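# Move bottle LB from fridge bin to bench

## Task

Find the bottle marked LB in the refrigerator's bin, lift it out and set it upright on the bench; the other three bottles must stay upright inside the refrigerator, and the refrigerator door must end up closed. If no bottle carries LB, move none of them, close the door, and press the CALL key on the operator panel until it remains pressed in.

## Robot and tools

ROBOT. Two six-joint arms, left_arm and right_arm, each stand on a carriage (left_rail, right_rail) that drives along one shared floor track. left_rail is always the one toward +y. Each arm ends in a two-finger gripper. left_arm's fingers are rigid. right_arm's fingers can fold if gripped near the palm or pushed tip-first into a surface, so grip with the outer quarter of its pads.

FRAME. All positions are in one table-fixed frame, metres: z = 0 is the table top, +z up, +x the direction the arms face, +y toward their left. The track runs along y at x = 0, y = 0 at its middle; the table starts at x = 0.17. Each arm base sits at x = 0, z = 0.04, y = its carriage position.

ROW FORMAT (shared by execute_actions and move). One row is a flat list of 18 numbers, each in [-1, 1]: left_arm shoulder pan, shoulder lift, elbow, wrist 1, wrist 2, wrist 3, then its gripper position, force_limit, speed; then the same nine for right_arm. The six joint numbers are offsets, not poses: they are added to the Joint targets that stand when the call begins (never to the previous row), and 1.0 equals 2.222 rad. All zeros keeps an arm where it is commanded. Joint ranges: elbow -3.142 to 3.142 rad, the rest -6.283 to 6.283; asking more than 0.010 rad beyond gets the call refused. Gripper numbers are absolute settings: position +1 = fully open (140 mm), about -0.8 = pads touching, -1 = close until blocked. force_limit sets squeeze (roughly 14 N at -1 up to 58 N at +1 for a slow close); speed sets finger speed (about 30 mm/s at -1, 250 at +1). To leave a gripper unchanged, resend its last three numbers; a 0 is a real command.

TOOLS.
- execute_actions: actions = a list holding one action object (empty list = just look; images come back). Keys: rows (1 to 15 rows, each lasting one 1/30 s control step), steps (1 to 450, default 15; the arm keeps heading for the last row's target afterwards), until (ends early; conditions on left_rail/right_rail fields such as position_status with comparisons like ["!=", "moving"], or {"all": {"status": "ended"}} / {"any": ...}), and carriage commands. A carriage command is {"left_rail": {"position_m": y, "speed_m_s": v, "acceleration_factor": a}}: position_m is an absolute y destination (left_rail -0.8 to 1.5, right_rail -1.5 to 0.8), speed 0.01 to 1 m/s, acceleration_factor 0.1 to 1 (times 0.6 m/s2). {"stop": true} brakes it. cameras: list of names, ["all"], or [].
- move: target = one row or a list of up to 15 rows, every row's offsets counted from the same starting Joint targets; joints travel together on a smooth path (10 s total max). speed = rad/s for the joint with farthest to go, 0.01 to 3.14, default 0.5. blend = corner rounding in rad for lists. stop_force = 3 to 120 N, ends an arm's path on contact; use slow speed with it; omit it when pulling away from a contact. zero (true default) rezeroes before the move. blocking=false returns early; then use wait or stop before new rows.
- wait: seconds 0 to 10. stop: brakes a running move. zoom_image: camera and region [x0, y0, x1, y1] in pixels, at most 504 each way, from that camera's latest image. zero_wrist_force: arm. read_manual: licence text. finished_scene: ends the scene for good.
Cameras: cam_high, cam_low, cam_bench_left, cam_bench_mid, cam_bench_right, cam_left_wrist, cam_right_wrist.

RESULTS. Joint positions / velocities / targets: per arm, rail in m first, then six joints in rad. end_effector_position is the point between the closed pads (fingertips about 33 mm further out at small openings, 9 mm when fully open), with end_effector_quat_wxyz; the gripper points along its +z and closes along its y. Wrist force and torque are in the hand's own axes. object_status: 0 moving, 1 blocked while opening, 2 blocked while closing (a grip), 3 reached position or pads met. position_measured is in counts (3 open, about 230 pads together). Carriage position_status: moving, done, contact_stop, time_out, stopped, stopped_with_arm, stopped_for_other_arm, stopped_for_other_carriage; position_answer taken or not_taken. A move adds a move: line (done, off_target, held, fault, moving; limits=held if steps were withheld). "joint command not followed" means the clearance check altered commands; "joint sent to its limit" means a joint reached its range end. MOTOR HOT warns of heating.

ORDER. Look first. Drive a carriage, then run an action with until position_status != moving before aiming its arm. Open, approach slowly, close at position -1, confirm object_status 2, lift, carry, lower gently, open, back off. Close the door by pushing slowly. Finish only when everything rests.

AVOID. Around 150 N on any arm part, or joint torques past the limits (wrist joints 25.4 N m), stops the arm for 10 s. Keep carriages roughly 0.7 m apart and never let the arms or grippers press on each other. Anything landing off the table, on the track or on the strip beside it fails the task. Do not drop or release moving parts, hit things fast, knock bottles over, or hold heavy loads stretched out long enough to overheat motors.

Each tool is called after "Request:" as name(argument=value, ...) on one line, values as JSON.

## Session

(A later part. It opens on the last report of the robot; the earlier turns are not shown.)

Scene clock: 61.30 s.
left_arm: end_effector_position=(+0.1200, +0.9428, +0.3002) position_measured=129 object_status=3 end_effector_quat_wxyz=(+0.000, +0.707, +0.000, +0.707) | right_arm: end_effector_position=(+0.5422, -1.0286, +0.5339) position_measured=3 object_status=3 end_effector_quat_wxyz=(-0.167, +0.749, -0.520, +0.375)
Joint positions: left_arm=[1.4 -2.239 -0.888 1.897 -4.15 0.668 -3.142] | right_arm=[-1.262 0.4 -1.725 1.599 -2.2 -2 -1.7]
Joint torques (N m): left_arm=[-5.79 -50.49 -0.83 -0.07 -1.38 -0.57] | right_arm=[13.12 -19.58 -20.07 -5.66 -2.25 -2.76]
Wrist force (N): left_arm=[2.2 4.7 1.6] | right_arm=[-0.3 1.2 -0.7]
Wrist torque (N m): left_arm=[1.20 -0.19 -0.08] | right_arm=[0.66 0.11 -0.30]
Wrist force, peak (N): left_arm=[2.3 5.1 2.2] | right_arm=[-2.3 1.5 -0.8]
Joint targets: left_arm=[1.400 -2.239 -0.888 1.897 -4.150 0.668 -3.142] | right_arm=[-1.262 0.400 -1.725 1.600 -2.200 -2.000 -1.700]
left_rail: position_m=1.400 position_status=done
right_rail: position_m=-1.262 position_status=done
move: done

Request:
move(target=[0,0,0,0,0,0, 0.0, 0, -0.7, 0.52275,0.55744,-0.25924,-0.6657,-0.2504,-0.64878,-0.25,0.5,-0.5], speed=0.8, cameras=["cam_right_wrist"])

Scene clock: 64.07 s.
left_arm: end_effector_position=(+0.1200, +0.9428, +0.3002) position_measured=129 object_status=3 end_effector_quat_wxyz=(+0.000, +0.707, +0.000, +0.707) | right_arm: end_effector_position=(+0.1344, -0.3786, +0.3006) position_measured=160 object_status=3 end_effector_quat_wxyz=(-0.201, +0.678, +0.201, +0.678)
Joint positions: left_arm=[1.4 -2.239 -0.888 1.897 -4.15 0.668 -3.142] | right_arm=[-1.262 1.561 -0.487 1.024 -3.679 -2.556 -3.142]
Joint torques (N m): left_arm=[-1.73 -49.73 -0.37 -0.29 -1.52 -0.53] | right_arm=[13.66 -51.99 -26.21 -3.78 -1.5 -2.28]
Wrist force (N): left_arm=[2.4 4.8 1.7] | right_arm=[0.2 1.5 -2.0]
Wrist torque (N m): left_arm=[1.21 -0.22 -0.08] | right_arm=[0.59 -0.20 -0.09]
Wrist force, peak (N): left_arm=[2.3 4.9 2.0] | right_arm=[-3.3 -0.9 -4.8]
Joint targets: left_arm=[1.400 -2.239 -0.888 1.897 -4.150 0.668 -3.142] | right_arm=[-1.262 1.561 -0.487 1.024 -3.679 -2.556 -3.142]
left_rail: position_m=1.400 position_status=done
right_rail: position_m=-1.262 position_status=done
move: done
camera_calibration:
cam_right_wrist: T_world_to_cam=[[0.565674, -0.824161, -0.0277898, -0.36845], [-0.302762, -0.176223, -0.936633, 0.253799], [0.767038, 0.538243, -0.349209, 0.351849], [0, 0, 0, 1]] pos_world=[0.0153812, -0.448317, 0.350346]
Images, in order (width x height): cam_right_wrist 672x504.

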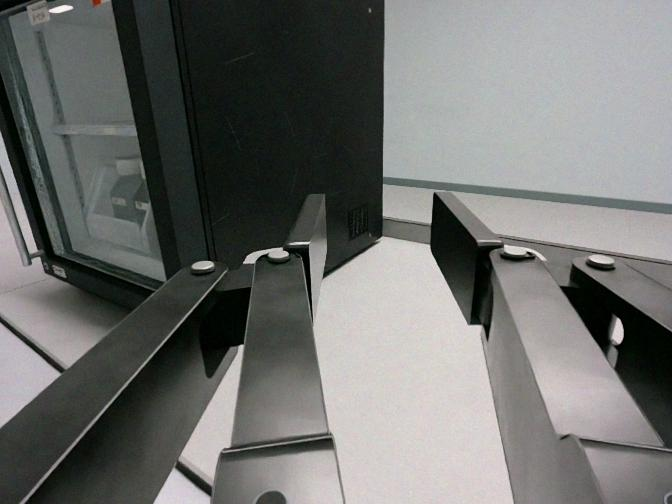

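Request:
execute_actions(actions=[{"right_rail": {"position_m": -0.5, "speed_m_s": 0.4}, "steps": 120, "until": {"right_rail": {"position_status": ["!=", "moving"]}}}], cameras=["cam_right_wrist", "cam_high"])

Scene clock: 67.17 s.
left_arm: end_effector_position=(+0.1200, +0.9428, +0.3002) position_measured=129 object_status=3 end_effector_quat_wxyz=(+0.000, +0.707, +0.000, +0.707) | right_arm: end_effector_position=(+0.1343, +0.3833, +0.3005) position_measured=160 object_status=3 end_effector_quat_wxyz=(-0.201, +0.678, +0.201, +0.678)
Joint positions: left_arm=[1.4 -2.239 -0.888 1.897 -4.15 0.668 -3.142] | right_arm=[-0.5 1.561 -0.487 1.024 -3.679 -2.556 -3.142]
Joint torques (N m): left_arm=[-0.4 -49.43 -1.3 -0.16 -1.29 -0.24] | right_arm=[-4.79 -57.73 -18.57 0.32 1.31 -2.2]
Wrist force (N): left_arm=[2.2 4.9 1.8] | right_arm=[-0.1 1.5 -2.0]
Wrist torque (N m): left_arm=[1.23 -0.20 -0.08] | right_arm=[0.57 -0.13 -0.09]
Wrist force, peak (N): left_arm=[2.4 5.1 1.9] | right_arm=[-0.2 2.7 -2.7]
Joint targets: left_arm=[1.400 -2.239 -0.888 1.897 -4.150 0.668 -3.142] | right_arm=[-0.500 1.561 -0.487 1.024 -3.679 -2.556 -3.142]
Tool commands: left_gripper/position=+0.0 left_gripper/force_limit=+0.0 left_gripper/speed=-0.7 right_gripper/position=-0.25 right_gripper/force_limit=+0.5 right_gripper/speed=-0.5
left_rail: position_m=1.400 position_status=done
right_rail: position_m=-0.500 speed_m_s=0.40 position_status=done
camera_calibration:
cam_right_wrist: T_world_to_cam=[[0.565831, -0.824056, -0.0276879, 0.259461], [-0.302679, -0.176361, -0.936634, 0.387982], [0.766955, 0.538357, -0.349215, -0.0582292], [0, 0, 0, 1]] pos_world=[0.015282, 0.313583, 0.350247]
Images, in order (width x height): cam_high 504x504, cam_right_wrist 672x504.

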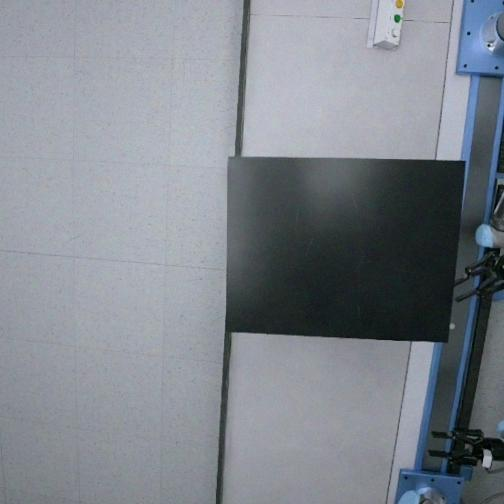

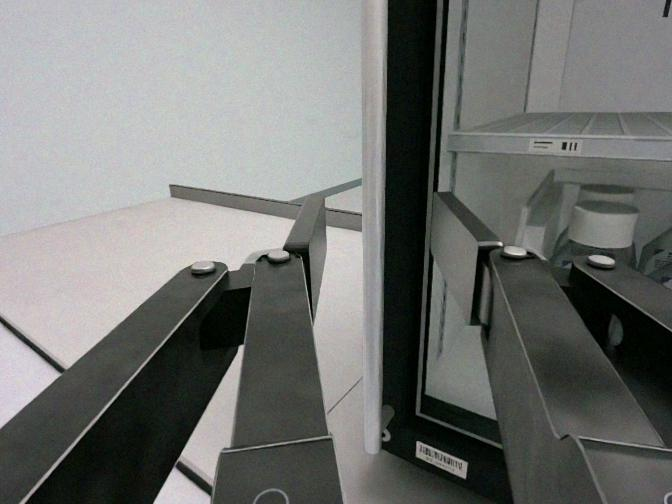

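Request:
zoom_image(camera="cam_right_wrist", region=[300, 160, 460, 320])

Scaled by 3.150 from the camera's 672x504 image, which has a finer 960x720 frame.

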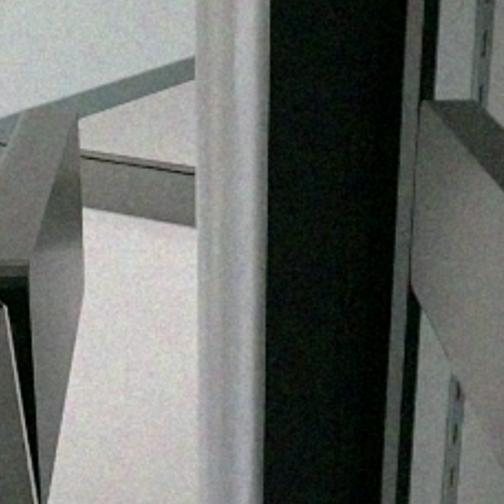

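Request:
move(target=[0,0,0,0,0,0, 0.0, 0, -0.7, -0.02677,0.02017,-0.04251,0.02234,0.02677,0,-0.25,0.5,-0.5], speed=0.1, cameras=["cam_right_wrist"])

Scene clock: 69.97 s.
left_arm: end_effector_position=(+0.1200, +0.9428, +0.3002) position_measured=129 object_status=3 end_effector_quat_wxyz=(+0.000, +0.707, +0.000, +0.707) | right_arm: end_effector_position=(+0.1781, +0.4076, +0.3004) position_measured=160 object_status=3 end_effector_quat_wxyz=(-0.201, +0.678, +0.201, +0.678)
Joint positions: left_arm=[1.4 -2.239 -0.888 1.897 -4.15 0.668 -3.142] | right_arm=[-0.5 1.502 -0.442 0.929 -3.63 -2.497 -3.142]
Joint torques (N m): left_arm=[-0.77 -51.45 -0.91 0 -1.19 -0.25] | right_arm=[-13.3 -55.14 -26.48 0.91 1.83 -1.98]
Wrist force (N): left_arm=[2.5 4.7 1.9] | right_arm=[-0.3 1.4 -2.2]
Wrist torque (N m): left_arm=[1.19 -0.26 -0.08] | right_arm=[0.57 -0.09 -0.10]
Wrist force, peak (N): left_arm=[2.1 5.2 1.7] | right_arm=[0.0 1.2 -2.9]
Joint targets: left_arm=[1.400 -2.239 -0.888 1.897 -4.150 0.668 -3.142] | right_arm=[-0.500 1.502 -0.442 0.929 -3.630 -2.497 -3.142]
left_rail: position_m=1.400 position_status=done
right_rail: position_m=-0.500 speed_m_s=0.40 position_status=done
move: done
camera_calibration:
cam_right_wrist: T_world_to_cam=[[0.565805, -0.824076, -0.0276136, 0.254625], [-0.302621, -0.176392, -0.936646, 0.405473], [0.766997, 0.538316, -0.349186, -0.105014], [0, 0, 0, 1]] pos_world=[0.0591819, 0.337883, 0.350147]
Images, in order (width x height): cam_right_wrist 672x504.

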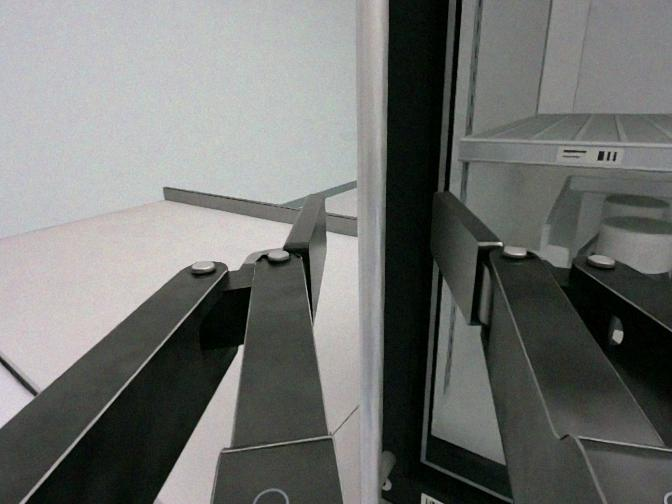

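Request:
zoom_image(camera="cam_right_wrist", region=[300, 160, 460, 320])

Scaled by 3.150 from the camera's 672x504 image, which has a finer 960x720 frame.

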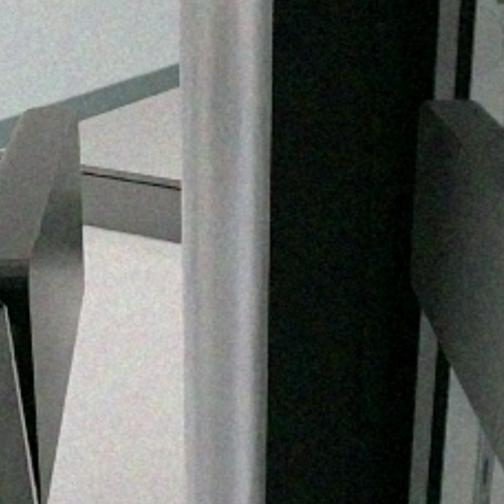

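Request:
move(target=[0,0,0,0,0,0, 0.0, 0, -0.7, -0.01449,0.01715,-0.03617,0.01902,0.01449,0,-0.25,0.5,-0.5], speed=0.1, stop_force=6, cameras=["cam_right_wrist"])

Request:
zoom_image(camera="cam_right_wrist", region=[280, 160, 480, 360])

Scene clock: 72.53 s.
left_arm: end_effector_position=(+0.1200, +0.9428, +0.3002) position_measured=129 object_status=3 end_effector_quat_wxyz=(+0.000, +0.707, +0.000, +0.707) | right_arm: end_effector_position=(+0.2034, +0.4239, +0.3005) position_measured=160 object_status=3 end_effector_quat_wxyz=(-0.201, +0.678, +0.201, +0.678)
Joint positions: left_arm=[1.4 -2.239 -0.888 1.897 -4.15 0.668 -3.142] | right_arm=[-0.5 1.47 -0.404 0.849 -3.587 -2.465 -3.142]
Joint torques (N m): left_arm=[-0.67 -50.74 -0.74 -0.19 -1.3 -0.01] | right_arm=[-14.51 -55.7 -27.21 0.94 1.79 -1.95]
Wrist force (N): left_arm=[2.1 4.8 1.9] | right_arm=[-0.3 1.6 -2.1]
Wrist torque (N m): left_arm=[1.21 -0.18 -0.08] | right_arm=[0.61 -0.09 -0.10]
Wrist force, peak (N): left_arm=[2.5 5.1 1.7] | right_arm=[-0.1 1.5 -2.6]
Joint targets: left_arm=[1.400 -2.239 -0.888 1.897 -4.150 0.668 -3.142] | right_arm=[-0.500 1.470 -0.404 0.849 -3.587 -2.465 -3.142]
left_rail: position_m=1.400 position_status=done
right_rail: position_m=-0.500 speed_m_s=0.40 position_status=done
move: done
camera_calibration:
cam_right_wrist: T_world_to_cam=[[0.565743, -0.82412, -0.0275839, 0.253812], [-0.302634, -0.176403, -0.93664, 0.416071], [0.767038, 0.538245, -0.349206, -0.133053], [0, 0, 0, 1]] pos_world=[0.0843816, 0.354183, 0.350247]
Images, in order (width x height): cam_right_wrist 672x504.

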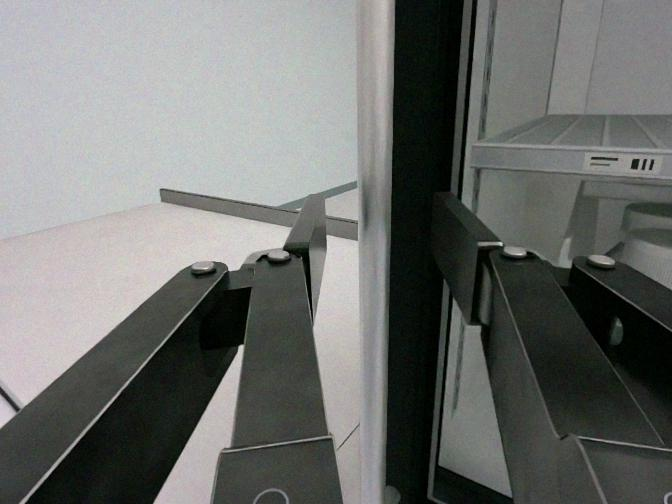

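Scaled by 2.520 from the camera's 672x504 image, which has a finer 960x720 frame.

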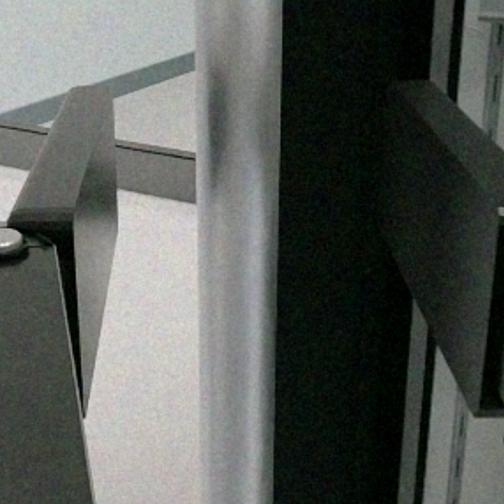

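Request:
move(target=[0,0,0,0,0,0, 0.0, 0, -0.7, -0.00929,0.01309,-0.02752,0.01442,0.00929,0,-0.4,0.5,-0.5], speed=0.05, stop_force=6, cameras=["cam_right_wrist"])

Request:
zoom_image(camera="cam_right_wrist", region=[280, 160, 480, 360])

Scene clock: 75.43 s.
left_arm: end_effector_position=(+0.1200, +0.9428, +0.3002) position_measured=129 object_status=3 end_effector_quat_wxyz=(+0.000, +0.707, +0.000, +0.707) | right_arm: end_effector_position=(+0.2202, +0.4347, +0.3005) position_measured=179 object_status=3 end_effector_quat_wxyz=(-0.201, +0.678, +0.201, +0.678)
Joint positions: left_arm=[1.4 -2.239 -0.888 1.897 -4.15 0.668 -3.142] | right_arm=[-0.5 1.449 -0.375 0.788 -3.555 -2.444 -3.142]
Joint torques (N m): left_arm=[0.17 -50.83 -1.75 -0.04 -1.12 -0.01] | right_arm=[-13.51 -56.26 -27.9 0.9 2.04 -1.71]
Wrist force (N): left_arm=[2.4 4.7 1.9] | right_arm=[-0.2 1.4 -1.9]
Wrist torque (N m): left_arm=[1.20 -0.24 -0.08] | right_arm=[0.57 -0.10 -0.10]
Wrist force, peak (N): left_arm=[2.4 5.0 1.8] | right_arm=[-0.2 1.5 -2.9]
Joint targets: left_arm=[1.400 -2.239 -0.888 1.897 -4.150 0.668 -3.142] | right_arm=[-0.500 1.449 -0.375 0.788 -3.555 -2.444 -3.142]
left_rail: position_m=1.400 position_status=done
right_rail: position_m=-0.500 speed_m_s=0.40 position_status=done
move: done
camera_calibration:
cam_right_wrist: T_world_to_cam=[[0.565782, -0.82409, -0.0276921, 0.253314], [-0.302598, -0.176274, -0.936676, 0.42304], [0.767024, 0.538334, -0.3491, -0.151875], [0, 0, 0, 1]] pos_world=[0.101182, 0.365083, 0.350246]
Images, in order (width x height): cam_right_wrist 672x504.

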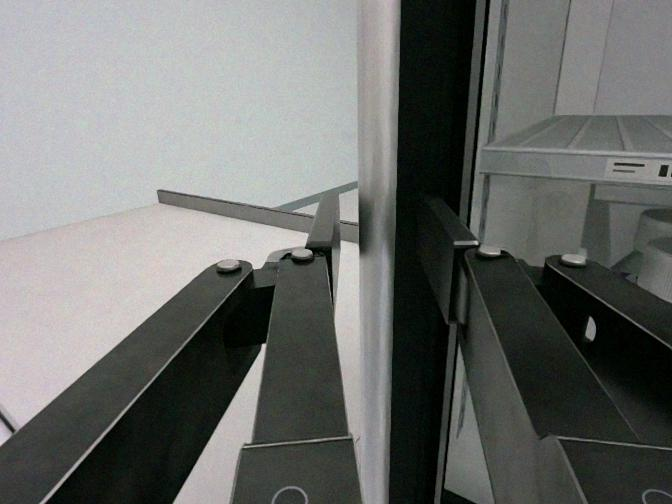

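Scaled by 2.520 from the camera's 672x504 image, which has a finer 960x720 frame.

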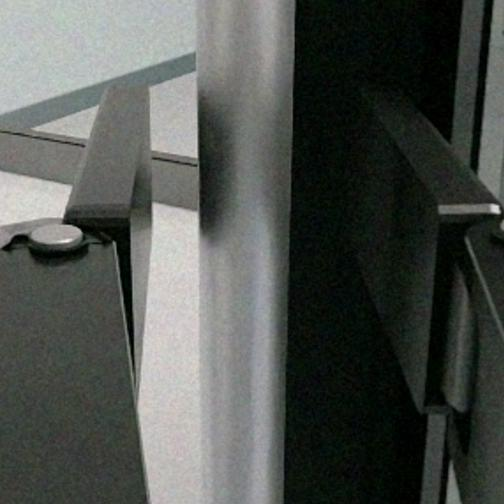

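Request:
move(target=[0,0,0,0,0,0, 0.0, 0, -0.7, -0.00762,0.01256,-0.02641,0.01385,0.00762,0,-0.4,0.5,-0.5], speed=0.04, stop_force=5, cameras=["cam_right_wrist"])

Request:
zoom_image(camera="cam_right_wrist", region=[280, 160, 480, 360])

Scene clock: 77.93 s.
left_arm: end_effector_position=(+0.1200, +0.9428, +0.3002) position_measured=129 object_status=3 end_effector_quat_wxyz=(+0.000, +0.707, +0.000, +0.707) | right_arm: end_effector_position=(+0.2254, +0.4383, +0.3005) position_measured=179 object_status=3 end_effector_quat_wxyz=(-0.201, +0.678, +0.201, +0.678)
Joint positions: left_arm=[1.4 -2.239 -0.888 1.897 -4.15 0.668 -3.142] | right_arm=[-0.5 1.443 -0.364 0.766 -3.544 -2.438 -3.142]
Joint torques (N m): left_arm=[0.72 -50.65 -1.68 0.01 -1.23 0.18] | right_arm=[10.46 -72.21 -15.19 -3.23 -0.56 -1.8]
Wrist force (N): left_arm=[2.3 4.8 2.0] | right_arm=[1.5 2.1 -7.4]
Wrist torque (N m): left_arm=[1.20 -0.22 -0.08] | right_arm=[0.48 -0.10 -0.12]
Wrist force, peak (N): left_arm=[2.3 5.1 1.7] | right_arm=[-1.1 3.7 -20.3]
Joint targets: left_arm=[1.400 -2.239 -0.888 1.897 -4.150 0.668 -3.142] | right_arm=[-0.500 1.443 -0.364 0.766 -3.544 -2.438 -3.142]
left_rail: position_m=1.400 position_status=done
right_rail: position_m=-0.500 speed_m_s=0.40 position_status=done
move: contact (right_arm); right_arm: the elbow is farthest, 0.037 rad from its target
camera_calibration:
cam_right_wrist: T_world_to_cam=[[0.56572, -0.824134, -0.0276624, 0.253268], [-0.302611, -0.176285, -0.93667, 0.425233], [0.767065, 0.538263, -0.34912, -0.157719], [0, 0, 0, 1]] pos_world=[0.106382, 0.368583, 0.350247]
Images, in order (width x height): cam_right_wrist 672x504.

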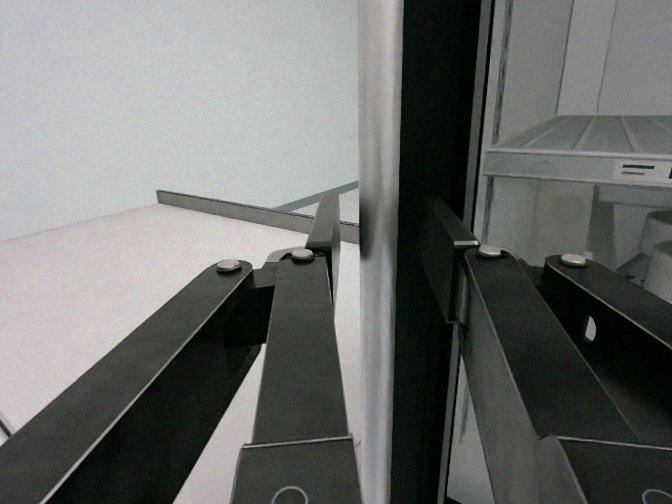

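Scaled by 2.520 from the camera's 672x504 image, which has a finer 960x720 frame.

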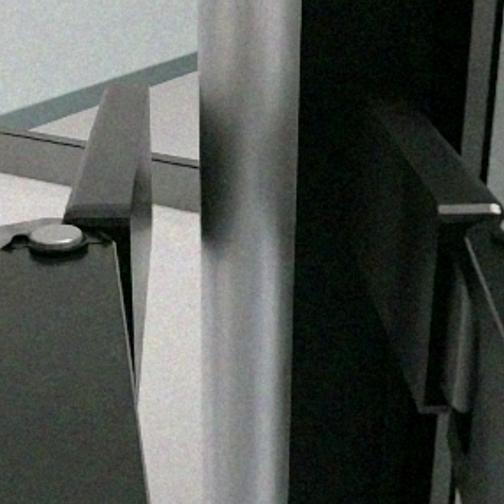

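Request:
move(target=[0,0,0,0,0,0, 0.0, 0, -0.7, 0.00207,0.00027,-0.00045,0.00045,-0.00198,0,-0.4,0.5,-0.5], speed=0.04, cameras=["cam_right_wrist"])

Request:
zoom_image(camera="cam_right_wrist", region=[300, 170, 460, 330])

Scene clock: 79.50 s.
left_arm: end_effector_position=(+0.1200, +0.9428, +0.3002) position_measured=129 object_status=3 end_effector_quat_wxyz=(+0.000, +0.707, +0.000, +0.707) | right_arm: end_effector_position=(+0.2219, +0.4384, +0.3003) position_measured=179 object_status=3 end_effector_quat_wxyz=(-0.201, +0.678, +0.201, +0.678)
Joint positions: left_arm=[1.4 -2.239 -0.888 1.897 -4.15 0.668 -3.142] | right_arm=[-0.5 1.447 -0.364 0.765 -3.543 -2.442 -3.142]
Joint torques (N m): left_arm=[-0.22 -51.13 -0.39 -0.22 -1.3 0.07] | right_arm=[13.99 -57.54 -27.83 0.57 -1.36 -1.81]
Wrist force (N): left_arm=[2.1 4.4 1.7] | right_arm=[-0.6 1.6 -2.0]
Wrist torque (N m): left_arm=[1.13 -0.17 -0.07] | right_arm=[0.59 -0.03 -0.09]
Wrist force, peak (N): left_arm=[2.6 4.9 1.7] | right_arm=[2.0 2.3 -7.6]
Joint targets: left_arm=[1.400 -2.239 -0.888 1.897 -4.150 0.668 -3.142] | right_arm=[-0.500 1.448 -0.364 0.765 -3.543 -2.442 -3.142]
left_rail: position_m=1.400 position_status=done
right_rail: position_m=-0.500 speed_m_s=0.40 position_status=done
move: done
camera_calibration:
cam_right_wrist: T_world_to_cam=[[0.565907, -0.824019, -0.0272196, 0.255108], [-0.302637, -0.176904, -0.936545, 0.424194], [0.766916, 0.538235, -0.34949, -0.155002], [0, 0, 0, 1]] pos_world=[0.102882, 0.368683, 0.350049]
Images, in order (width x height): cam_right_wrist 672x504.

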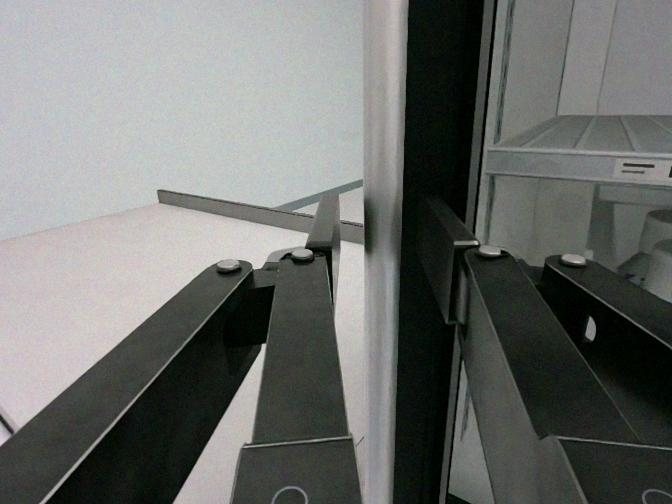

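Scaled by 3.150 from the camera's 672x504 image, which has a finer 960x720 frame.

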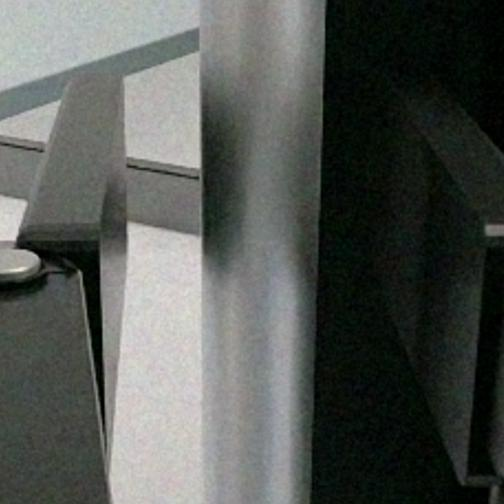

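Request:
execute_actions(actions=[{"rows":[[0,0,0,0,0,0,0.0,0,-0.7,0,0,0,0,0,0,-1,0.0,-1]],"steps":60}], cameras=["cam_right_wrist"])

Scene clock: 82.93 s.
left_arm: end_effector_position=(+0.1200, +0.9428, +0.3002) position_measured=129 object_status=3 end_effector_quat_wxyz=(+0.000, +0.707, +0.000, +0.707) | right_arm: end_effector_position=(+0.2218, +0.4384, +0.3003) position_measured=210 object_status=2 end_effector_quat_wxyz=(-0.201, +0.678, +0.201, +0.678)
Joint positions: left_arm=[1.4 -2.239 -0.888 1.897 -4.15 0.668 -3.142] | right_arm=[-0.5 1.448 -0.364 0.765 -3.543 -2.442 -3.142]
Joint torques (N m): left_arm=[-0.22 -50.22 -0.75 -0.06 -1.06 0.27] | right_arm=[13.73 -57.63 -28.1 0.43 7.1 -1.78]
Wrist force (N): left_arm=[2.5 4.8 1.8] | right_arm=[-2.0 18.9 -11.4]
Wrist torque (N m): left_arm=[1.21 -0.26 -0.08] | right_arm=[0.47 0.01 -0.18]
Wrist force, peak (N): left_arm=[2.5 5.0 1.9] | right_arm=[-2.0 19.3 -11.5]
Joint targets: left_arm=[1.400 -2.239 -0.888 1.897 -4.150 0.668 -3.142] | right_arm=[-0.500 1.448 -0.364 0.765 -3.543 -2.442 -3.142]
left_rail: position_m=1.400 position_status=done
right_rail: position_m=-0.500 speed_m_s=0.40 position_status=done
camera_calibration:
cam_right_wrist: T_world_to_cam=[[0.565907, -0.824019, -0.0272196, 0.255108], [-0.302637, -0.176904, -0.936545, 0.424194], [0.766916, 0.538235, -0.34949, -0.155002], [0, 0, 0, 1]] pos_world=[0.102882, 0.368683, 0.350049]
Images, in order (width x height): cam_right_wrist 672x504.

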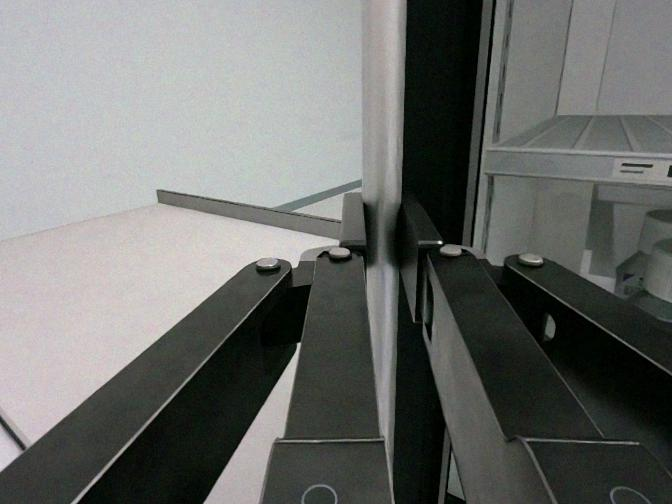

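Request:
execute_actions(actions=[{"rows":[[0,0,0,0,0,0,0.0,0,-0.7,0,0,0,0,0,0,-0.98,1.0,-1]],"steps":20}])

Request:
move(target=[0,0,0,0,0,0,0.0,0,-0.7,0.018663,-0.018834,0.039649,-0.020815,-0.006881,0,-0.98,1.0,-1], speed=0.08, stop_force=60, cameras=["cam_right_wrist"])

Scene clock: 88.43 s.
left_arm: end_effector_position=(+0.1200, +0.9428, +0.3002) position_measured=129 object_status=3 end_effector_quat_wxyz=(+0.000, +0.707, +0.000, +0.707) | right_arm: end_effector_position=(+0.2218, +0.4384, +0.3003) position_measured=211 object_status=2 end_effector_quat_wxyz=(-0.201, +0.678, +0.201, +0.678)
Joint positions: left_arm=[1.4 -2.239 -0.888 1.897 -4.15 0.668 -3.142] | right_arm=[-0.5 1.448 -0.364 0.765 -3.543 -2.442 -3.142]
Joint torques (N m): left_arm=[-0.22 -50.85 -0.79 0.05 -1 0.53] | right_arm=[13.83 -56.98 -27.03 -0.68 6.73 -1.82]
Wrist force (N): left_arm=[2.2 4.9 1.8] | right_arm=[-2.5 19.4 -13.6]
Wrist torque (N m): left_arm=[1.24 -0.19 -0.08] | right_arm=[0.50 0.03 -0.17]
Wrist force, peak (N): left_arm=[2.3 5.1 1.9] | right_arm=[-2.7 19.5 -13.8]
Joint targets: left_arm=[1.400 -2.239 -0.888 1.897 -4.150 0.668 -3.142] | right_arm=[-0.500 1.448 -0.364 0.765 -3.543 -2.442 -3.142]
left_rail: position_m=1.400 position_status=done
right_rail: position_m=-0.500 speed_m_s=0.40 position_status=done

Scene clock: 90.40 s.
left_arm: end_effector_position=(+0.1200, +0.9428, +0.3002) position_measured=129 object_status=3 end_effector_quat_wxyz=(+0.000, +0.707, +0.000, +0.707) | right_arm: end_effector_position=(+0.1843, +0.4288, +0.3002) position_measured=211 object_status=2 end_effector_quat_wxyz=(-0.210, +0.675, +0.210, +0.675)
Joint positions: left_arm=[1.4 -2.239 -0.888 1.897 -4.15 0.668 -3.142] | right_arm=[-0.5 1.489 -0.406 0.853 -3.589 -2.457 -3.142]
Joint torques (N m): left_arm=[0.1 -49.34 -1.19 -0.04 -0.84 0.53] | right_arm=[5.58 -70.46 -11.09 -4.84 -6.73 -1.88]
Wrist force (N): left_arm=[2.4 4.7 1.8] | right_arm=[4.8 -15.9 5.3]
Wrist torque (N m): left_arm=[1.18 -0.23 -0.08] | right_arm=[0.98 -0.25 -0.14]
Wrist force, peak (N): left_arm=[2.4 5.0 1.8] | right_arm=[-2.7 19.2 -13.7]
Joint targets: left_arm=[1.400 -2.239 -0.888 1.897 -4.150 0.668 -3.142] | right_arm=[-0.500 1.489 -0.406 0.853 -3.589 -2.457 -3.142]
left_rail: position_m=1.400 position_status=done
right_rail: position_m=-0.500 speed_m_s=0.40 position_status=done
move: done
camera_calibration:
cam_right_wrist: T_world_to_cam=[[0.587359, -0.808869, -0.027202, 0.257953], [-0.297887, -0.184814, -0.93654, 0.413626], [0.752511, 0.558188, -0.349504, -0.126881], [0, 0, 0, 1]] pos_world=[0.0671822, 0.355918, 0.350049]
Images, in order (width x height): cam_right_wrist 672x504.

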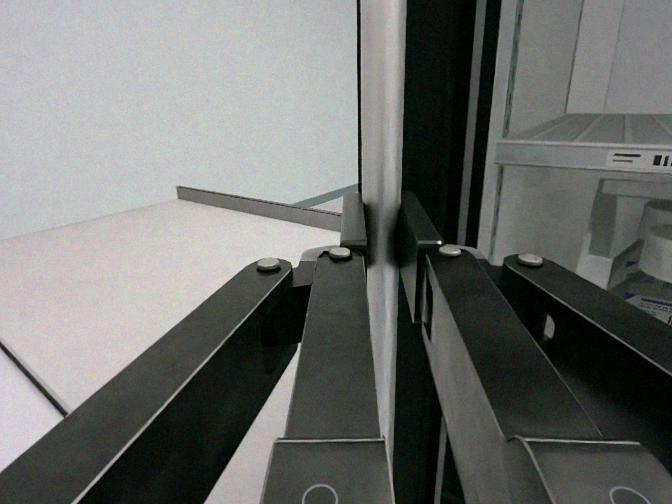

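Request:
move(target=[0,0,0,0,0,0,0.0,0,-0.7,0.019474,-0.016233,0.034199,-0.017966,-0.007691,0,-0.98,1.0,-1], speed=0.08, stop_force=60)

Scene clock: 93.37 s.
left_arm: end_effector_position=(+0.1200, +0.9428, +0.3002) position_measured=129 object_status=3 end_effector_quat_wxyz=(+0.000, +0.707, +0.000, +0.707) | right_arm: end_effector_position=(+0.1466, +0.4182, +0.3002) position_measured=211 object_status=2 end_effector_quat_wxyz=(-0.219, +0.672, +0.219, +0.673)
Joint positions: left_arm=[1.4 -2.239 -0.888 1.897 -4.15 0.668 -3.142] | right_arm=[-0.5 1.532 -0.442 0.929 -3.629 -2.475 -3.142]
Joint torques (N m): left_arm=[0.4 -50.22 -0.96 -0.07 -0.99 0.77] | right_arm=[22.91 -70.6 -17.48 -2.63 3.39 -1.77]
Wrist force (N): left_arm=[2.4 4.6 1.6] | right_arm=[-1.3 19.0 -5.5]
Wrist torque (N m): left_arm=[1.17 -0.25 -0.08] | right_arm=[0.95 -0.10 -0.18]
Wrist force, peak (N): left_arm=[2.5 4.9 1.9] | right_arm=[-0.5 19.1 -5.9]
Joint targets: left_arm=[1.400 -2.239 -0.888 1.897 -4.150 0.668 -3.142] | right_arm=[-0.500 1.532 -0.442 0.929 -3.629 -2.475 -3.142]
left_rail: position_m=1.400 position_status=done
right_rail: position_m=-0.500 speed_m_s=0.40 position_status=done
move: done

Request:
move(target=[[0,0,0,0,0,0,0.0,0,-0.7,0.018951,-0.019914,0.042066,-0.022151,-0.007169,0,-0.98,1.0,-1],[0,0,0,0,0,0,0.0,0,-0.7,0.038204,-0.038942,0.082363,-0.043420,-0.014640,0,-0.98,1.0,-1]], speed=0.1, blend=0.02, stop_force=60)

Scene clock: 96.73 s.
left_arm: end_effector_position=(+0.1200, +0.9428, +0.3002) position_measured=129 object_status=3 end_effector_quat_wxyz=(+0.000, +0.707, +0.000, +0.707) | right_arm: end_effector_position=(+0.0764, +0.3832, +0.3002) position_measured=211 object_status=2 end_effector_quat_wxyz=(-0.236, +0.666, +0.236, +0.667)
Joint positions: left_arm=[1.4 -2.239 -0.888 1.897 -4.15 0.668 -3.142] | right_arm=[-0.5 1.617 -0.528 1.112 -3.726 -2.507 -3.142]
Joint torques (N m): left_arm=[0.19 -48.35 -1.39 -0.05 -0.82 1.06] | right_arm=[-2.78 -67.93 -8.95 -5.84 -10.83 -1.8]
Wrist force (N): left_arm=[2.3 4.6 1.7] | right_arm=[3.7 -30.1 4.3]
Wrist torque (N m): left_arm=[1.18 -0.21 -0.08] | right_arm=[1.01 -0.24 -0.12]
Wrist force, peak (N): left_arm=[2.3 5.1 1.8] | right_arm=[3.4 -30.8 4.0]
Joint targets: left_arm=[1.400 -2.239 -0.888 1.897 -4.150 0.668 -3.142] | right_arm=[-0.500 1.617 -0.528 1.112 -3.726 -2.507 -3.142]
left_rail: position_m=1.400 position_status=done
right_rail: position_m=-0.500 speed_m_s=0.40 position_status=done
move: done

Request:
move(target=[[0,0,0,0,0,0,0.0,0,-0.7,0.020207,-0.017538,0.037295,-0.019757,-0.008425,0,-0.98,1.0,-1],[0,0,0,0,0,0,0.0,0,-0.7,0.039986,-0.036454,0.077673,-0.041220,-0.016422,0,-0.98,1.0,-1]], speed=0.1, blend=0.02, stop_force=60)

Scene clock: 100.10 s.
left_arm: end_effector_position=(+0.1200, +0.9428, +0.3002) position_measured=129 object_status=3 end_effector_quat_wxyz=(+0.000, +0.707, +0.000, +0.707) | right_arm: end_effector_position=(+0.0109, +0.3389, +0.3002) position_measured=211 object_status=2 end_effector_quat_wxyz=(-0.254, +0.660, +0.253, +0.660)
Joint positions: left_arm=[1.4 -2.239 -0.888 1.897 -4.15 0.668 -3.142] | right_arm=[-0.5 1.706 -0.609 1.285 -3.817 -2.544 -3.142]
Joint torques (N m): left_arm=[0.67 -50.6 -1.43 -0.02 -0.7 1.23] | right_arm=[17.12 -66.63 -14.16 -3.92 -0.64 -2.02]
Wrist force (N): left_arm=[2.4 4.7 1.5] | right_arm=[-1.7 9.1 -0.6]
Wrist torque (N m): left_arm=[1.20 -0.24 -0.08] | right_arm=[1.53 -0.22 -0.18]
Wrist force, peak (N): left_arm=[2.4 5.0 1.8] | right_arm=[2.9 -30.9 5.6]
Joint targets: left_arm=[1.400 -2.239 -0.888 1.897 -4.150 0.668 -3.142] | right_arm=[-0.500 1.706 -0.609 1.285 -3.817 -2.544 -3.142]
left_rail: position_m=1.400 position_status=done
right_rail: position_m=-0.500 speed_m_s=0.40 position_status=done
move: done

Request:
move(target=[[0,0,0,0,0,0,0.0,0,-0.7,0.019833,-0.019217,0.041215,-0.021998,-0.008047,0,-0.98,1.0,-1],[0,0,0,0,0,0,0.0,0,-0.7,0.039887,-0.038321,0.082430,-0.044113,-0.016323,0,-0.98,1.0,-1],[0,0,0,0,0,0,0.0,0,-0.7,0.060167,-0.057385,0.123852,-0.066467,-0.024820,0,-0.98,1.0,-1]], speed=0.12, blend=0.02, stop_force=60, cameras=["cam_high", "cam_right_wrist"])

Scene clock: 104.73 s.
left_arm: end_effector_position=(+0.1200, +0.9428, +0.3002) position_measured=129 object_status=3 end_effector_quat_wxyz=(+0.000, +0.707, +0.000, +0.707) | right_arm: end_effector_position=(-0.0689, +0.2508, +0.3002) position_measured=211 object_status=2 end_effector_quat_wxyz=(-0.279, +0.650, +0.279, +0.650)
Joint positions: left_arm=[1.4 -2.239 -0.888 1.897 -4.15 0.668 -3.142] | right_arm=[-0.5 1.84 -0.737 1.56 -3.965 -2.599 -3.142]
Joint torques (N m): left_arm=[-0.09 -48.9 -1.4 -0.2 -0.43 1.3] | right_arm=[14.13 -61.61 -11.63 -4.44 -1.79 -1.8]
Wrist force (N): left_arm=[2.4 4.6 1.7] | right_arm=[-3.8 3.5 -0.8]
Wrist torque (N m): left_arm=[1.17 -0.25 -0.08] | right_arm=[1.45 -0.13 -0.17]
Wrist force, peak (N): left_arm=[2.5 5.1 1.8] | right_arm=[-2.3 9.3 -0.9]
Joint targets: left_arm=[1.400 -2.239 -0.888 1.897 -4.150 0.668 -3.142] | right_arm=[-0.500 1.840 -0.737 1.560 -3.965 -2.599 -3.142]
left_rail: position_m=1.400 position_status=done
right_rail: position_m=-0.500 speed_m_s=0.40 position_status=done
move: done
camera_calibration:
cam_right_wrist: T_world_to_cam=[[0.742649, -0.669127, -0.0272187, 0.238392], [-0.252969, -0.242668, -0.936546, 0.322861], [0.620063, 0.702411, -0.349486, 0.11756], [0, 0, 0, 1]] pos_world=[-0.168262, 0.155288, 0.349949]
Images, in order (width x height): cam_high 504x504, cam_right_wrist 672x504.

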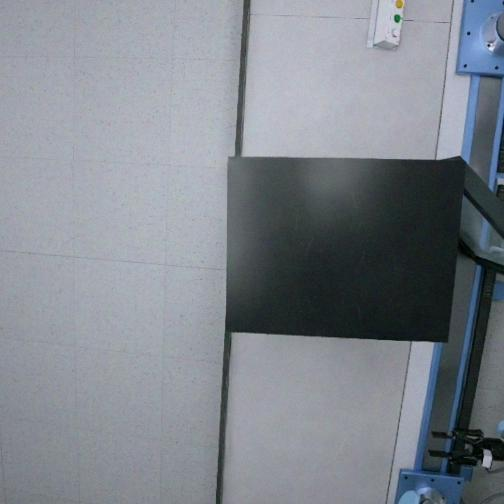

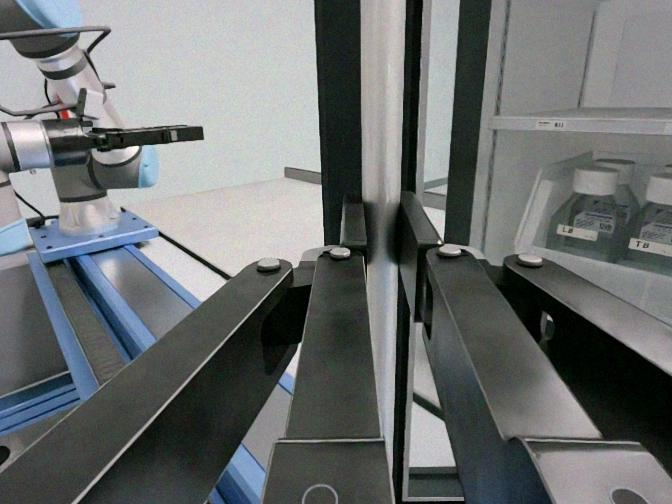

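Request:
move(target=[[0,0,0,0,0,0,0.0,0,-0.7,0.020468,-0.019041,0.041710,-0.022673,-0.008686,0,-0.98,1.0,-1],[0,0,0,0,0,0,0.0,0,-0.7,0.041229,-0.037930,0.083524,-0.045603,-0.017660,0,-0.98,1.0,-1],[0,0,0,0,0,0,0.0,0,-0.7,0.062277,-0.056620,0.125455,-0.068834,-0.026931,0,-0.98,1.0,-1],[0,0,0,0,0,0,0.0,0,-0.7,0.083704,-0.075063,0.167484,-0.092421,-0.036575,0,-0.98,1.0,-1]], speed=0.14, blend=0.02, stop_force=60)

Scene clock: 109.13 s.
left_arm: end_effector_position=(+0.1200, +0.9428, +0.3002) position_measured=129 object_status=3 end_effector_quat_wxyz=(+0.000, +0.707, +0.000, +0.707) | right_arm: end_effector_position=(-0.1349, +0.1064, +0.3001) position_measured=211 object_status=2 end_effector_quat_wxyz=(-0.313, +0.634, +0.313, +0.634)
Joint positions: left_arm=[1.4 -2.239 -0.888 1.897 -4.15 0.668 -3.142] | right_arm=[-0.5 2.026 -0.904 1.932 -4.17 -2.68 -3.142]
Joint torques (N m): left_arm=[-0.01 -49.23 0.11 -0.34 -0.37 1.54] | right_arm=[8.58 -53.2 -7.37 -4.84 -4.07 -1.78]
Wrist force (N): left_arm=[2.1 4.9 1.8] | right_arm=[-7.1 -4.5 -3.5]
Wrist torque (N m): left_arm=[1.23 -0.18 -0.08] | right_arm=[1.44 -0.07 -0.19]
Wrist force, peak (N): left_arm=[2.3 5.0 2.1] | right_arm=[-7.3 -4.5 -3.9]
Joint targets: left_arm=[1.400 -2.239 -0.888 1.897 -4.150 0.668 -3.142] | right_arm=[-0.500 2.026 -0.904 1.932 -4.170 -2.680 -3.142]
left_rail: position_m=1.400 position_status=done
right_rail: position_m=-0.500 speed_m_s=0.40 position_status=done
move: done

Request:
move(target=[[0,0,0,0,0,0,0.0,0,-0.7,0.022129,-0.017934,0.041715,-0.023776,-0.010347,0,-0.98,1.0,-1],[0,0,0,0,0,0,0.0,0,-0.7,0.044725,-0.035482,0.083632,-0.048150,-0.021161,0,-0.98,1.0,-1],[0,0,0,0,0,0,0.0,0,-0.7,0.068047,-0.052390,0.125504,-0.073119,-0.032700,0,-0.98,1.0,-1]], speed=0.14, blend=0.02, stop_force=60, cameras=["cam_low", "cam_high", "cam_right_wrist"])

Scene clock: 112.87 s.
left_arm: end_effector_position=(+0.1200, +0.9428, +0.3002) position_measured=129 object_status=3 end_effector_quat_wxyz=(+0.000, +0.707, +0.000, +0.707) | right_arm: end_effector_position=(-0.1497, -0.0126, +0.3001) position_measured=211 object_status=2 end_effector_quat_wxyz=(-0.338, +0.621, +0.337, +0.621)
Joint positions: left_arm=[1.4 -2.239 -0.888 1.897 -4.15 0.668 -3.142] | right_arm=[-0.5 2.177 -1.02 2.211 -4.333 -2.753 -3.142]
Joint torques (N m): left_arm=[-0.5 -49.19 -1.21 0.09 -0.16 1.79] | right_arm=[9.99 -46 -3.59 -4.81 -3.82 -1.78]
Wrist force (N): left_arm=[2.2 4.6 1.7] | right_arm=[-9.3 -3.1 -5.0]
Wrist torque (N m): left_arm=[1.18 -0.21 -0.08] | right_arm=[1.51 -0.03 -0.20]
Wrist force, peak (N): left_arm=[2.4 5.1 1.9] | right_arm=[-10.3 -3.3 -4.9]
Joint targets: left_arm=[1.400 -2.239 -0.888 1.897 -4.150 0.668 -3.142] | right_arm=[-0.500 2.177 -1.020 2.211 -4.333 -2.753 -3.142]
left_rail: position_m=1.400 position_status=done
right_rail: position_m=-0.500 speed_m_s=0.40 position_status=done
move: done
camera_calibration:
cam_right_wrist: T_world_to_cam=[[0.852144, -0.522595, -0.0272858, 0.140457], [-0.204586, -0.2847, -0.936531, 0.245175], [0.481658, 0.803642, -0.349522, 0.333319], [0, 0, 0, 1]] pos_world=[-0.230076, -0.124665, 0.349948]
Images, in order (width x height): cam_high 504x504, cam_low 504x504, cam_right_wrist 672x504.

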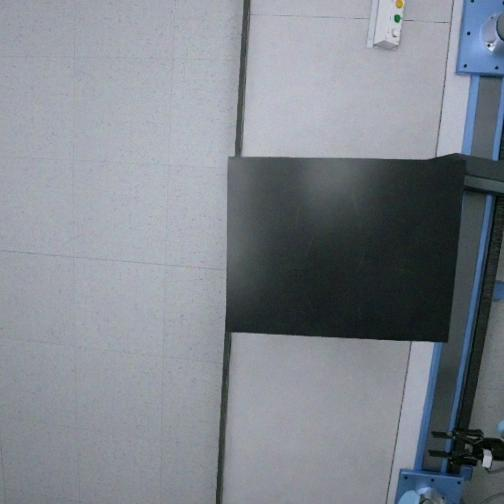

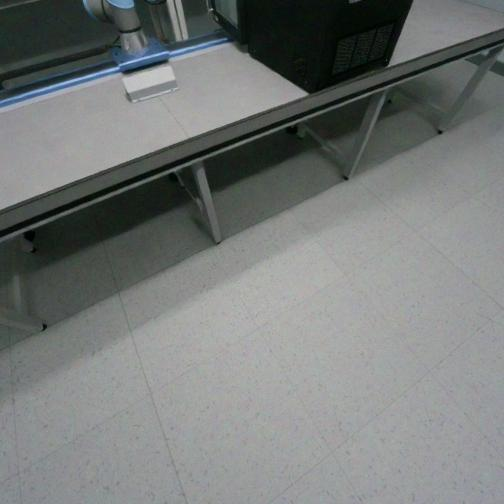

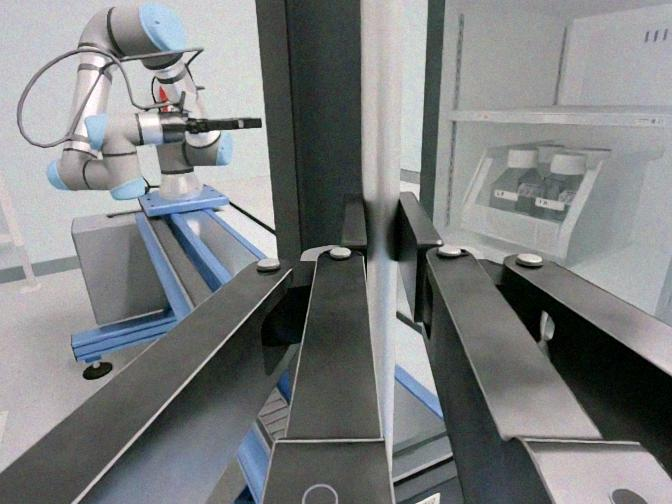

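Request:
move(target=[0.026595,0.008902,-0.141591,0.839617,-0.288310,0.706931,0.0,0,-0.7,0,0,0,0,0,0,-0.98,1.0,-1], speed=0.8)

Request:
move(target=[0.026595,0.008902,-0.141591,0.839617,-0.288310,0.706931,0.0,0,-0.7,0,0,0,0,0,0,-0.98,1.0,-1], speed=0.8)

Scene clock: 119.87 s.
left_arm: end_effector_position=(-0.0196, +0.5958, +0.2786) position_measured=129 object_status=3 end_effector_quat_wxyz=(+0.684, +0.209, +0.665, -0.215) | right_arm: end_effector_position=(-0.1497, -0.0126, +0.3001) position_measured=211 object_status=2 end_effector_quat_wxyz=(-0.338, +0.621, +0.337, +0.621)
Joint positions: left_arm=[1.4 -2.18 -0.869 1.583 -2.285 0.027 -1.571] | right_arm=[-0.5 2.177 -1.02 2.211 -4.333 -2.753 -3.142]
Joint torques (N m): left_arm=[5.98 -35.25 -31.04 -1.24 1.17 2.71] | right_arm=[9.31 -45.68 -3.55 -4.84 -3.82 -2.04]
Wrist force (N): left_arm=[1.9 1.4 1.1] | right_arm=[-9.8 -3.2 -5.0]
Wrist torque (N m): left_arm=[0.37 0.00 -0.06] | right_arm=[1.50 -0.03 -0.19]
Wrist force, peak (N): left_arm=[2.4 5.0 1.9] | right_arm=[-10.3 -3.3 -5.1]
Joint targets: left_arm=[1.400 -2.180 -0.869 1.583 -2.285 0.027 -1.571] | right_arm=[-0.500 2.177 -1.020 2.211 -4.333 -2.753 -3.142]
left_rail: position_m=1.400 position_status=done
right_rail: position_m=-0.500 speed_m_s=0.40 position_status=done
move: done

Scene clock: 122.83 s.
left_arm: end_effector_position=(+0.0898, +0.8051, +0.2621) position_measured=129 object_status=3 end_effector_quat_wxyz=(-0.022, +0.707, +0.022, +0.707) | right_arm: end_effector_position=(-0.1497, -0.0126, +0.3001) position_measured=211 object_status=2 end_effector_quat_wxyz=(-0.338, +0.621, +0.337, +0.621)
Joint positions: left_arm=[1.4 -2.121 -0.849 1.268 -0.419 -0.613 0] | right_arm=[-0.5 2.177 -1.02 2.211 -4.333 -2.753 -3.142]
Joint torques (N m): left_arm=[5.34 -35.9 -31.21 3.03 -1.6 2.92] | right_arm=[9.68 -45.33 -2.65 -4.73 -3.88 -1.86]
Wrist force (N): left_arm=[2.4 4.4 1.7] | right_arm=[-10.0 -3.2 -5.0]
Wrist torque (N m): left_arm=[1.15 -0.29 -0.20] | right_arm=[1.49 0.01 -0.20]
Wrist force, peak (N): left_arm=[3.1 4.4 2.2] | right_arm=[-10.7 -2.9 -5.2]
Joint targets: left_arm=[1.400 -2.121 -0.849 1.268 -0.419 -0.613 0.000] | right_arm=[-0.500 2.177 -1.020 2.211 -4.333 -2.753 -3.142]
left_rail: position_m=1.400 position_status=done
right_rail: position_m=-0.500 speed_m_s=0.40 position_status=done
move: done

Request:
execute_actions(actions=[{"left_rail":{"position_m":0.9,"speed_m_s":0.35,"acceleration_factor":0.6},"steps":150,"until":{"left_rail":{"position_status":["!=","moving"]}}}], cameras=["cam_left_wrist", "cam_right_wrist"])

Scene clock: 126.57 s.
left_arm: end_effector_position=(+0.0898, +0.3051, +0.2622) position_measured=129 object_status=3 end_effector_quat_wxyz=(-0.022, +0.707, +0.022, +0.707) | right_arm: end_effector_position=(-0.1497, -0.0126, +0.3001) position_measured=211 object_status=2 end_effector_quat_wxyz=(-0.338, +0.621, +0.337, +0.621)
Joint positions: left_arm=[0.9 -2.121 -0.849 1.268 -0.419 -0.613 0] | right_arm=[-0.5 2.177 -1.02 2.211 -4.333 -2.753 -3.142]
Joint torques (N m): left_arm=[1.26 -36.73 -24.7 0.65 0.59 2.54] | right_arm=[9.77 -45.79 -4.16 -4.86 -3.77 -1.87]
Wrist force (N): left_arm=[2.4 4.5 2.0] | right_arm=[-9.2 -3.5 -4.9]
Wrist torque (N m): left_arm=[1.17 -0.27 -0.19] | right_arm=[1.43 -0.07 -0.19]
Wrist force, peak (N): left_arm=[2.4 5.2 1.9] | right_arm=[-10.3 -3.0 -5.2]
Joint targets: left_arm=[0.900 -2.121 -0.849 1.268 -0.419 -0.613 0.000] | right_arm=[-0.500 2.177 -1.020 2.211 -4.333 -2.753 -3.142]
Tool commands: left_gripper/position=+0.0 left_gripper/force_limit=+0.0 left_gripper/speed=-0.7 right_gripper/position=-0.98 right_gripper/force_limit=+1.0 right_gripper/speed=-1.0
left_rail: position_m=0.900 speed_m_s=0.35 position_status=done
right_rail: position_m=-0.500 speed_m_s=0.40 position_status=done
camera_calibration:
cam_left_wrist: T_world_to_cam=[[0.0536299, -0.996493, 0.0642281, 0.288612], [-0.3561, -0.0791773, -0.931088, 0.298822], [0.932908, 0.0270625, -0.359097, 0.1476], [0, 0, 0, 1]] pos_world=[-0.0467647, 0.307265, 0.312695]
cam_right_wrist: T_world_to_cam=[[0.852144, -0.522595, -0.0272858, 0.140457], [-0.204586, -0.2847, -0.936531, 0.245175], [0.481658, 0.803642, -0.349522, 0.333319], [0, 0, 0, 1]] pos_world=[-0.230076, -0.124665, 0.349948]
Images, in order (width x height): cam_left_wrist 672x504, cam_right_wrist 672x504.

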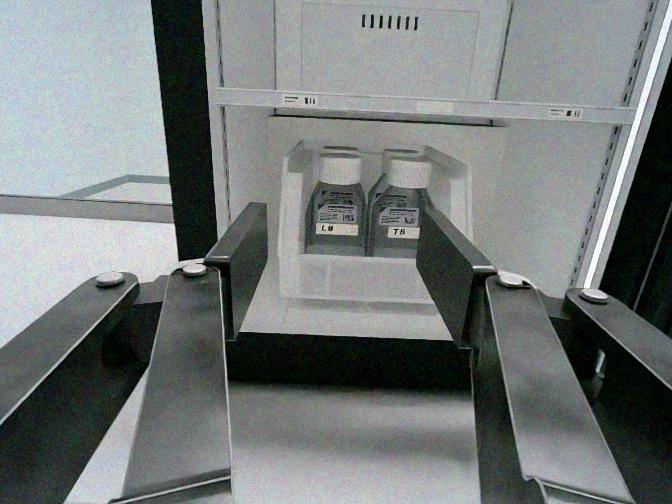

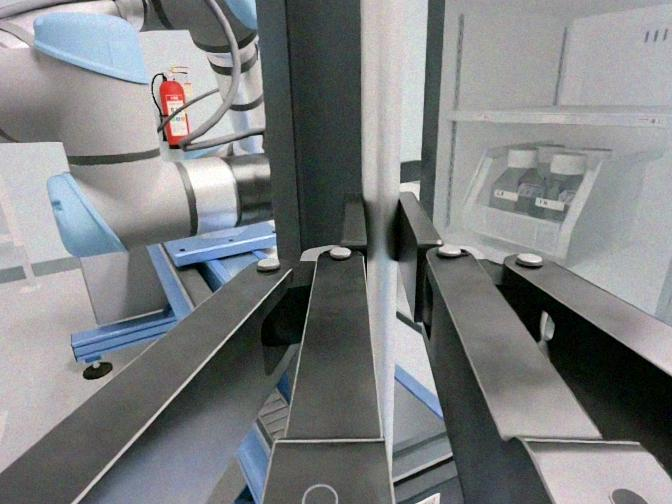

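Request:
zoom_image(camera="cam_left_wrist", region=[260, 80, 500, 320])

Scaled by 2.100 from the camera's 672x504 image, which has a finer 960x720 frame.

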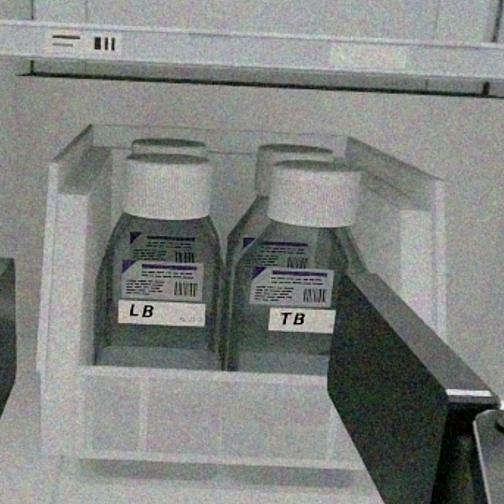

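Request:
move(target=[0.037448,-0.004599,0.042880,-0.038272,0.037448,0,0.0,0,-0.7,0,0,0,0,0,0,-0.98,1.0,-1], speed=0.15, cameras=["cam_left_wrist"])

Request:
zoom_image(camera="cam_left_wrist", region=[240, 0, 440, 150])

Request:
zoom_image(camera="cam_left_wrist", region=[240, 130, 440, 280])

Scene clock: 129.97 s.
left_arm: end_effector_position=(+0.1498, +0.3051, +0.2352) position_measured=129 object_status=3 end_effector_quat_wxyz=(-0.022, +0.707, +0.022, +0.707) | right_arm: end_effector_position=(-0.1497, -0.0126, +0.3001) position_measured=211 object_status=2 end_effector_quat_wxyz=(-0.338, +0.621, +0.337, +0.621)
Joint positions: left_arm=[0.9 -2.038 -0.859 1.363 -0.504 -0.53 0] | right_arm=[-0.5 2.177 -1.02 2.211 -4.333 -2.753 -3.142]
Joint torques (N m): left_arm=[5.1 -59.69 -9.59 -0.63 1.3 2.82] | right_arm=[9.17 -45.94 -4.29 -4.89 -3.58 -1.84]
Wrist force (N): left_arm=[2.2 4.3 1.9] | right_arm=[-10.1 -3.2 -4.8]
Wrist torque (N m): left_arm=[1.11 -0.27 -0.21] | right_arm=[1.49 0.01 -0.19]
Wrist force, peak (N): left_arm=[2.9 4.7 1.5] | right_arm=[-10.4 -3.1 -5.0]
Joint targets: left_arm=[0.900 -2.038 -0.859 1.363 -0.504 -0.530 0.000] | right_arm=[-0.500 2.177 -1.020 2.211 -4.333 -2.753 -3.142]
left_rail: position_m=0.900 speed_m_s=0.35 position_status=done
right_rail: position_m=-0.500 speed_m_s=0.40 position_status=done
move: done
camera_calibration:
cam_left_wrist: T_world_to_cam=[[0.0535014, -0.996504, 0.0641711, 0.287149], [-0.356113, -0.0790781, -0.931091, 0.295077], [0.93291, 0.0269625, -0.359098, 0.0820895], [0, 0, 0, 1]] pos_world=[0.0131356, 0.307265, 0.285795]
Images, in order (width x height): cam_left_wrist 672x504.

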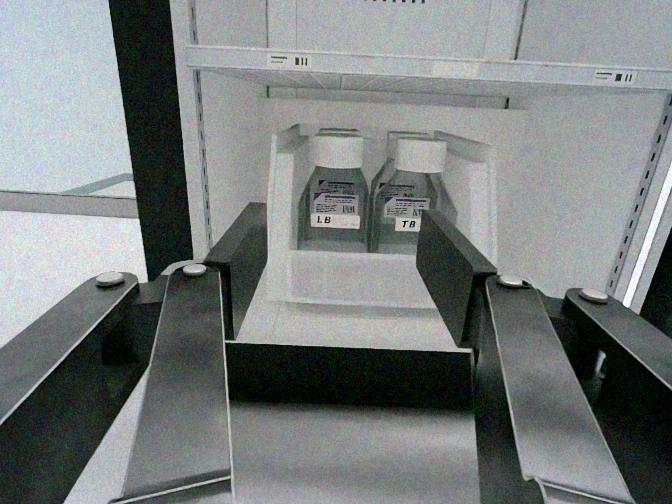

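Scaled by 2.520 from the camera's 672x504 image, which has a finer 960x720 frame.

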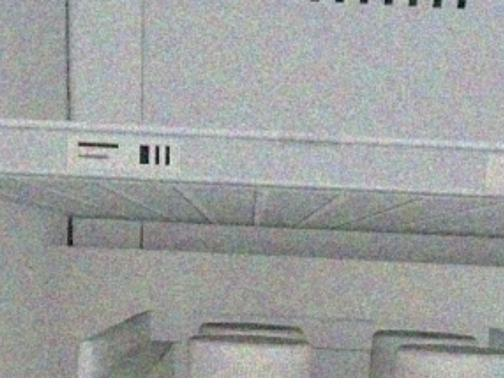

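Scaled by 2.520 from the camera's 672x504 image, which has a finer 960x720 frame.

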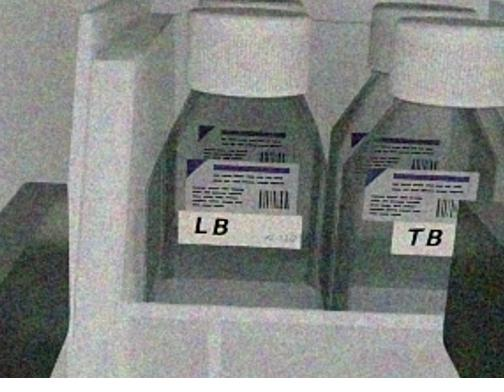

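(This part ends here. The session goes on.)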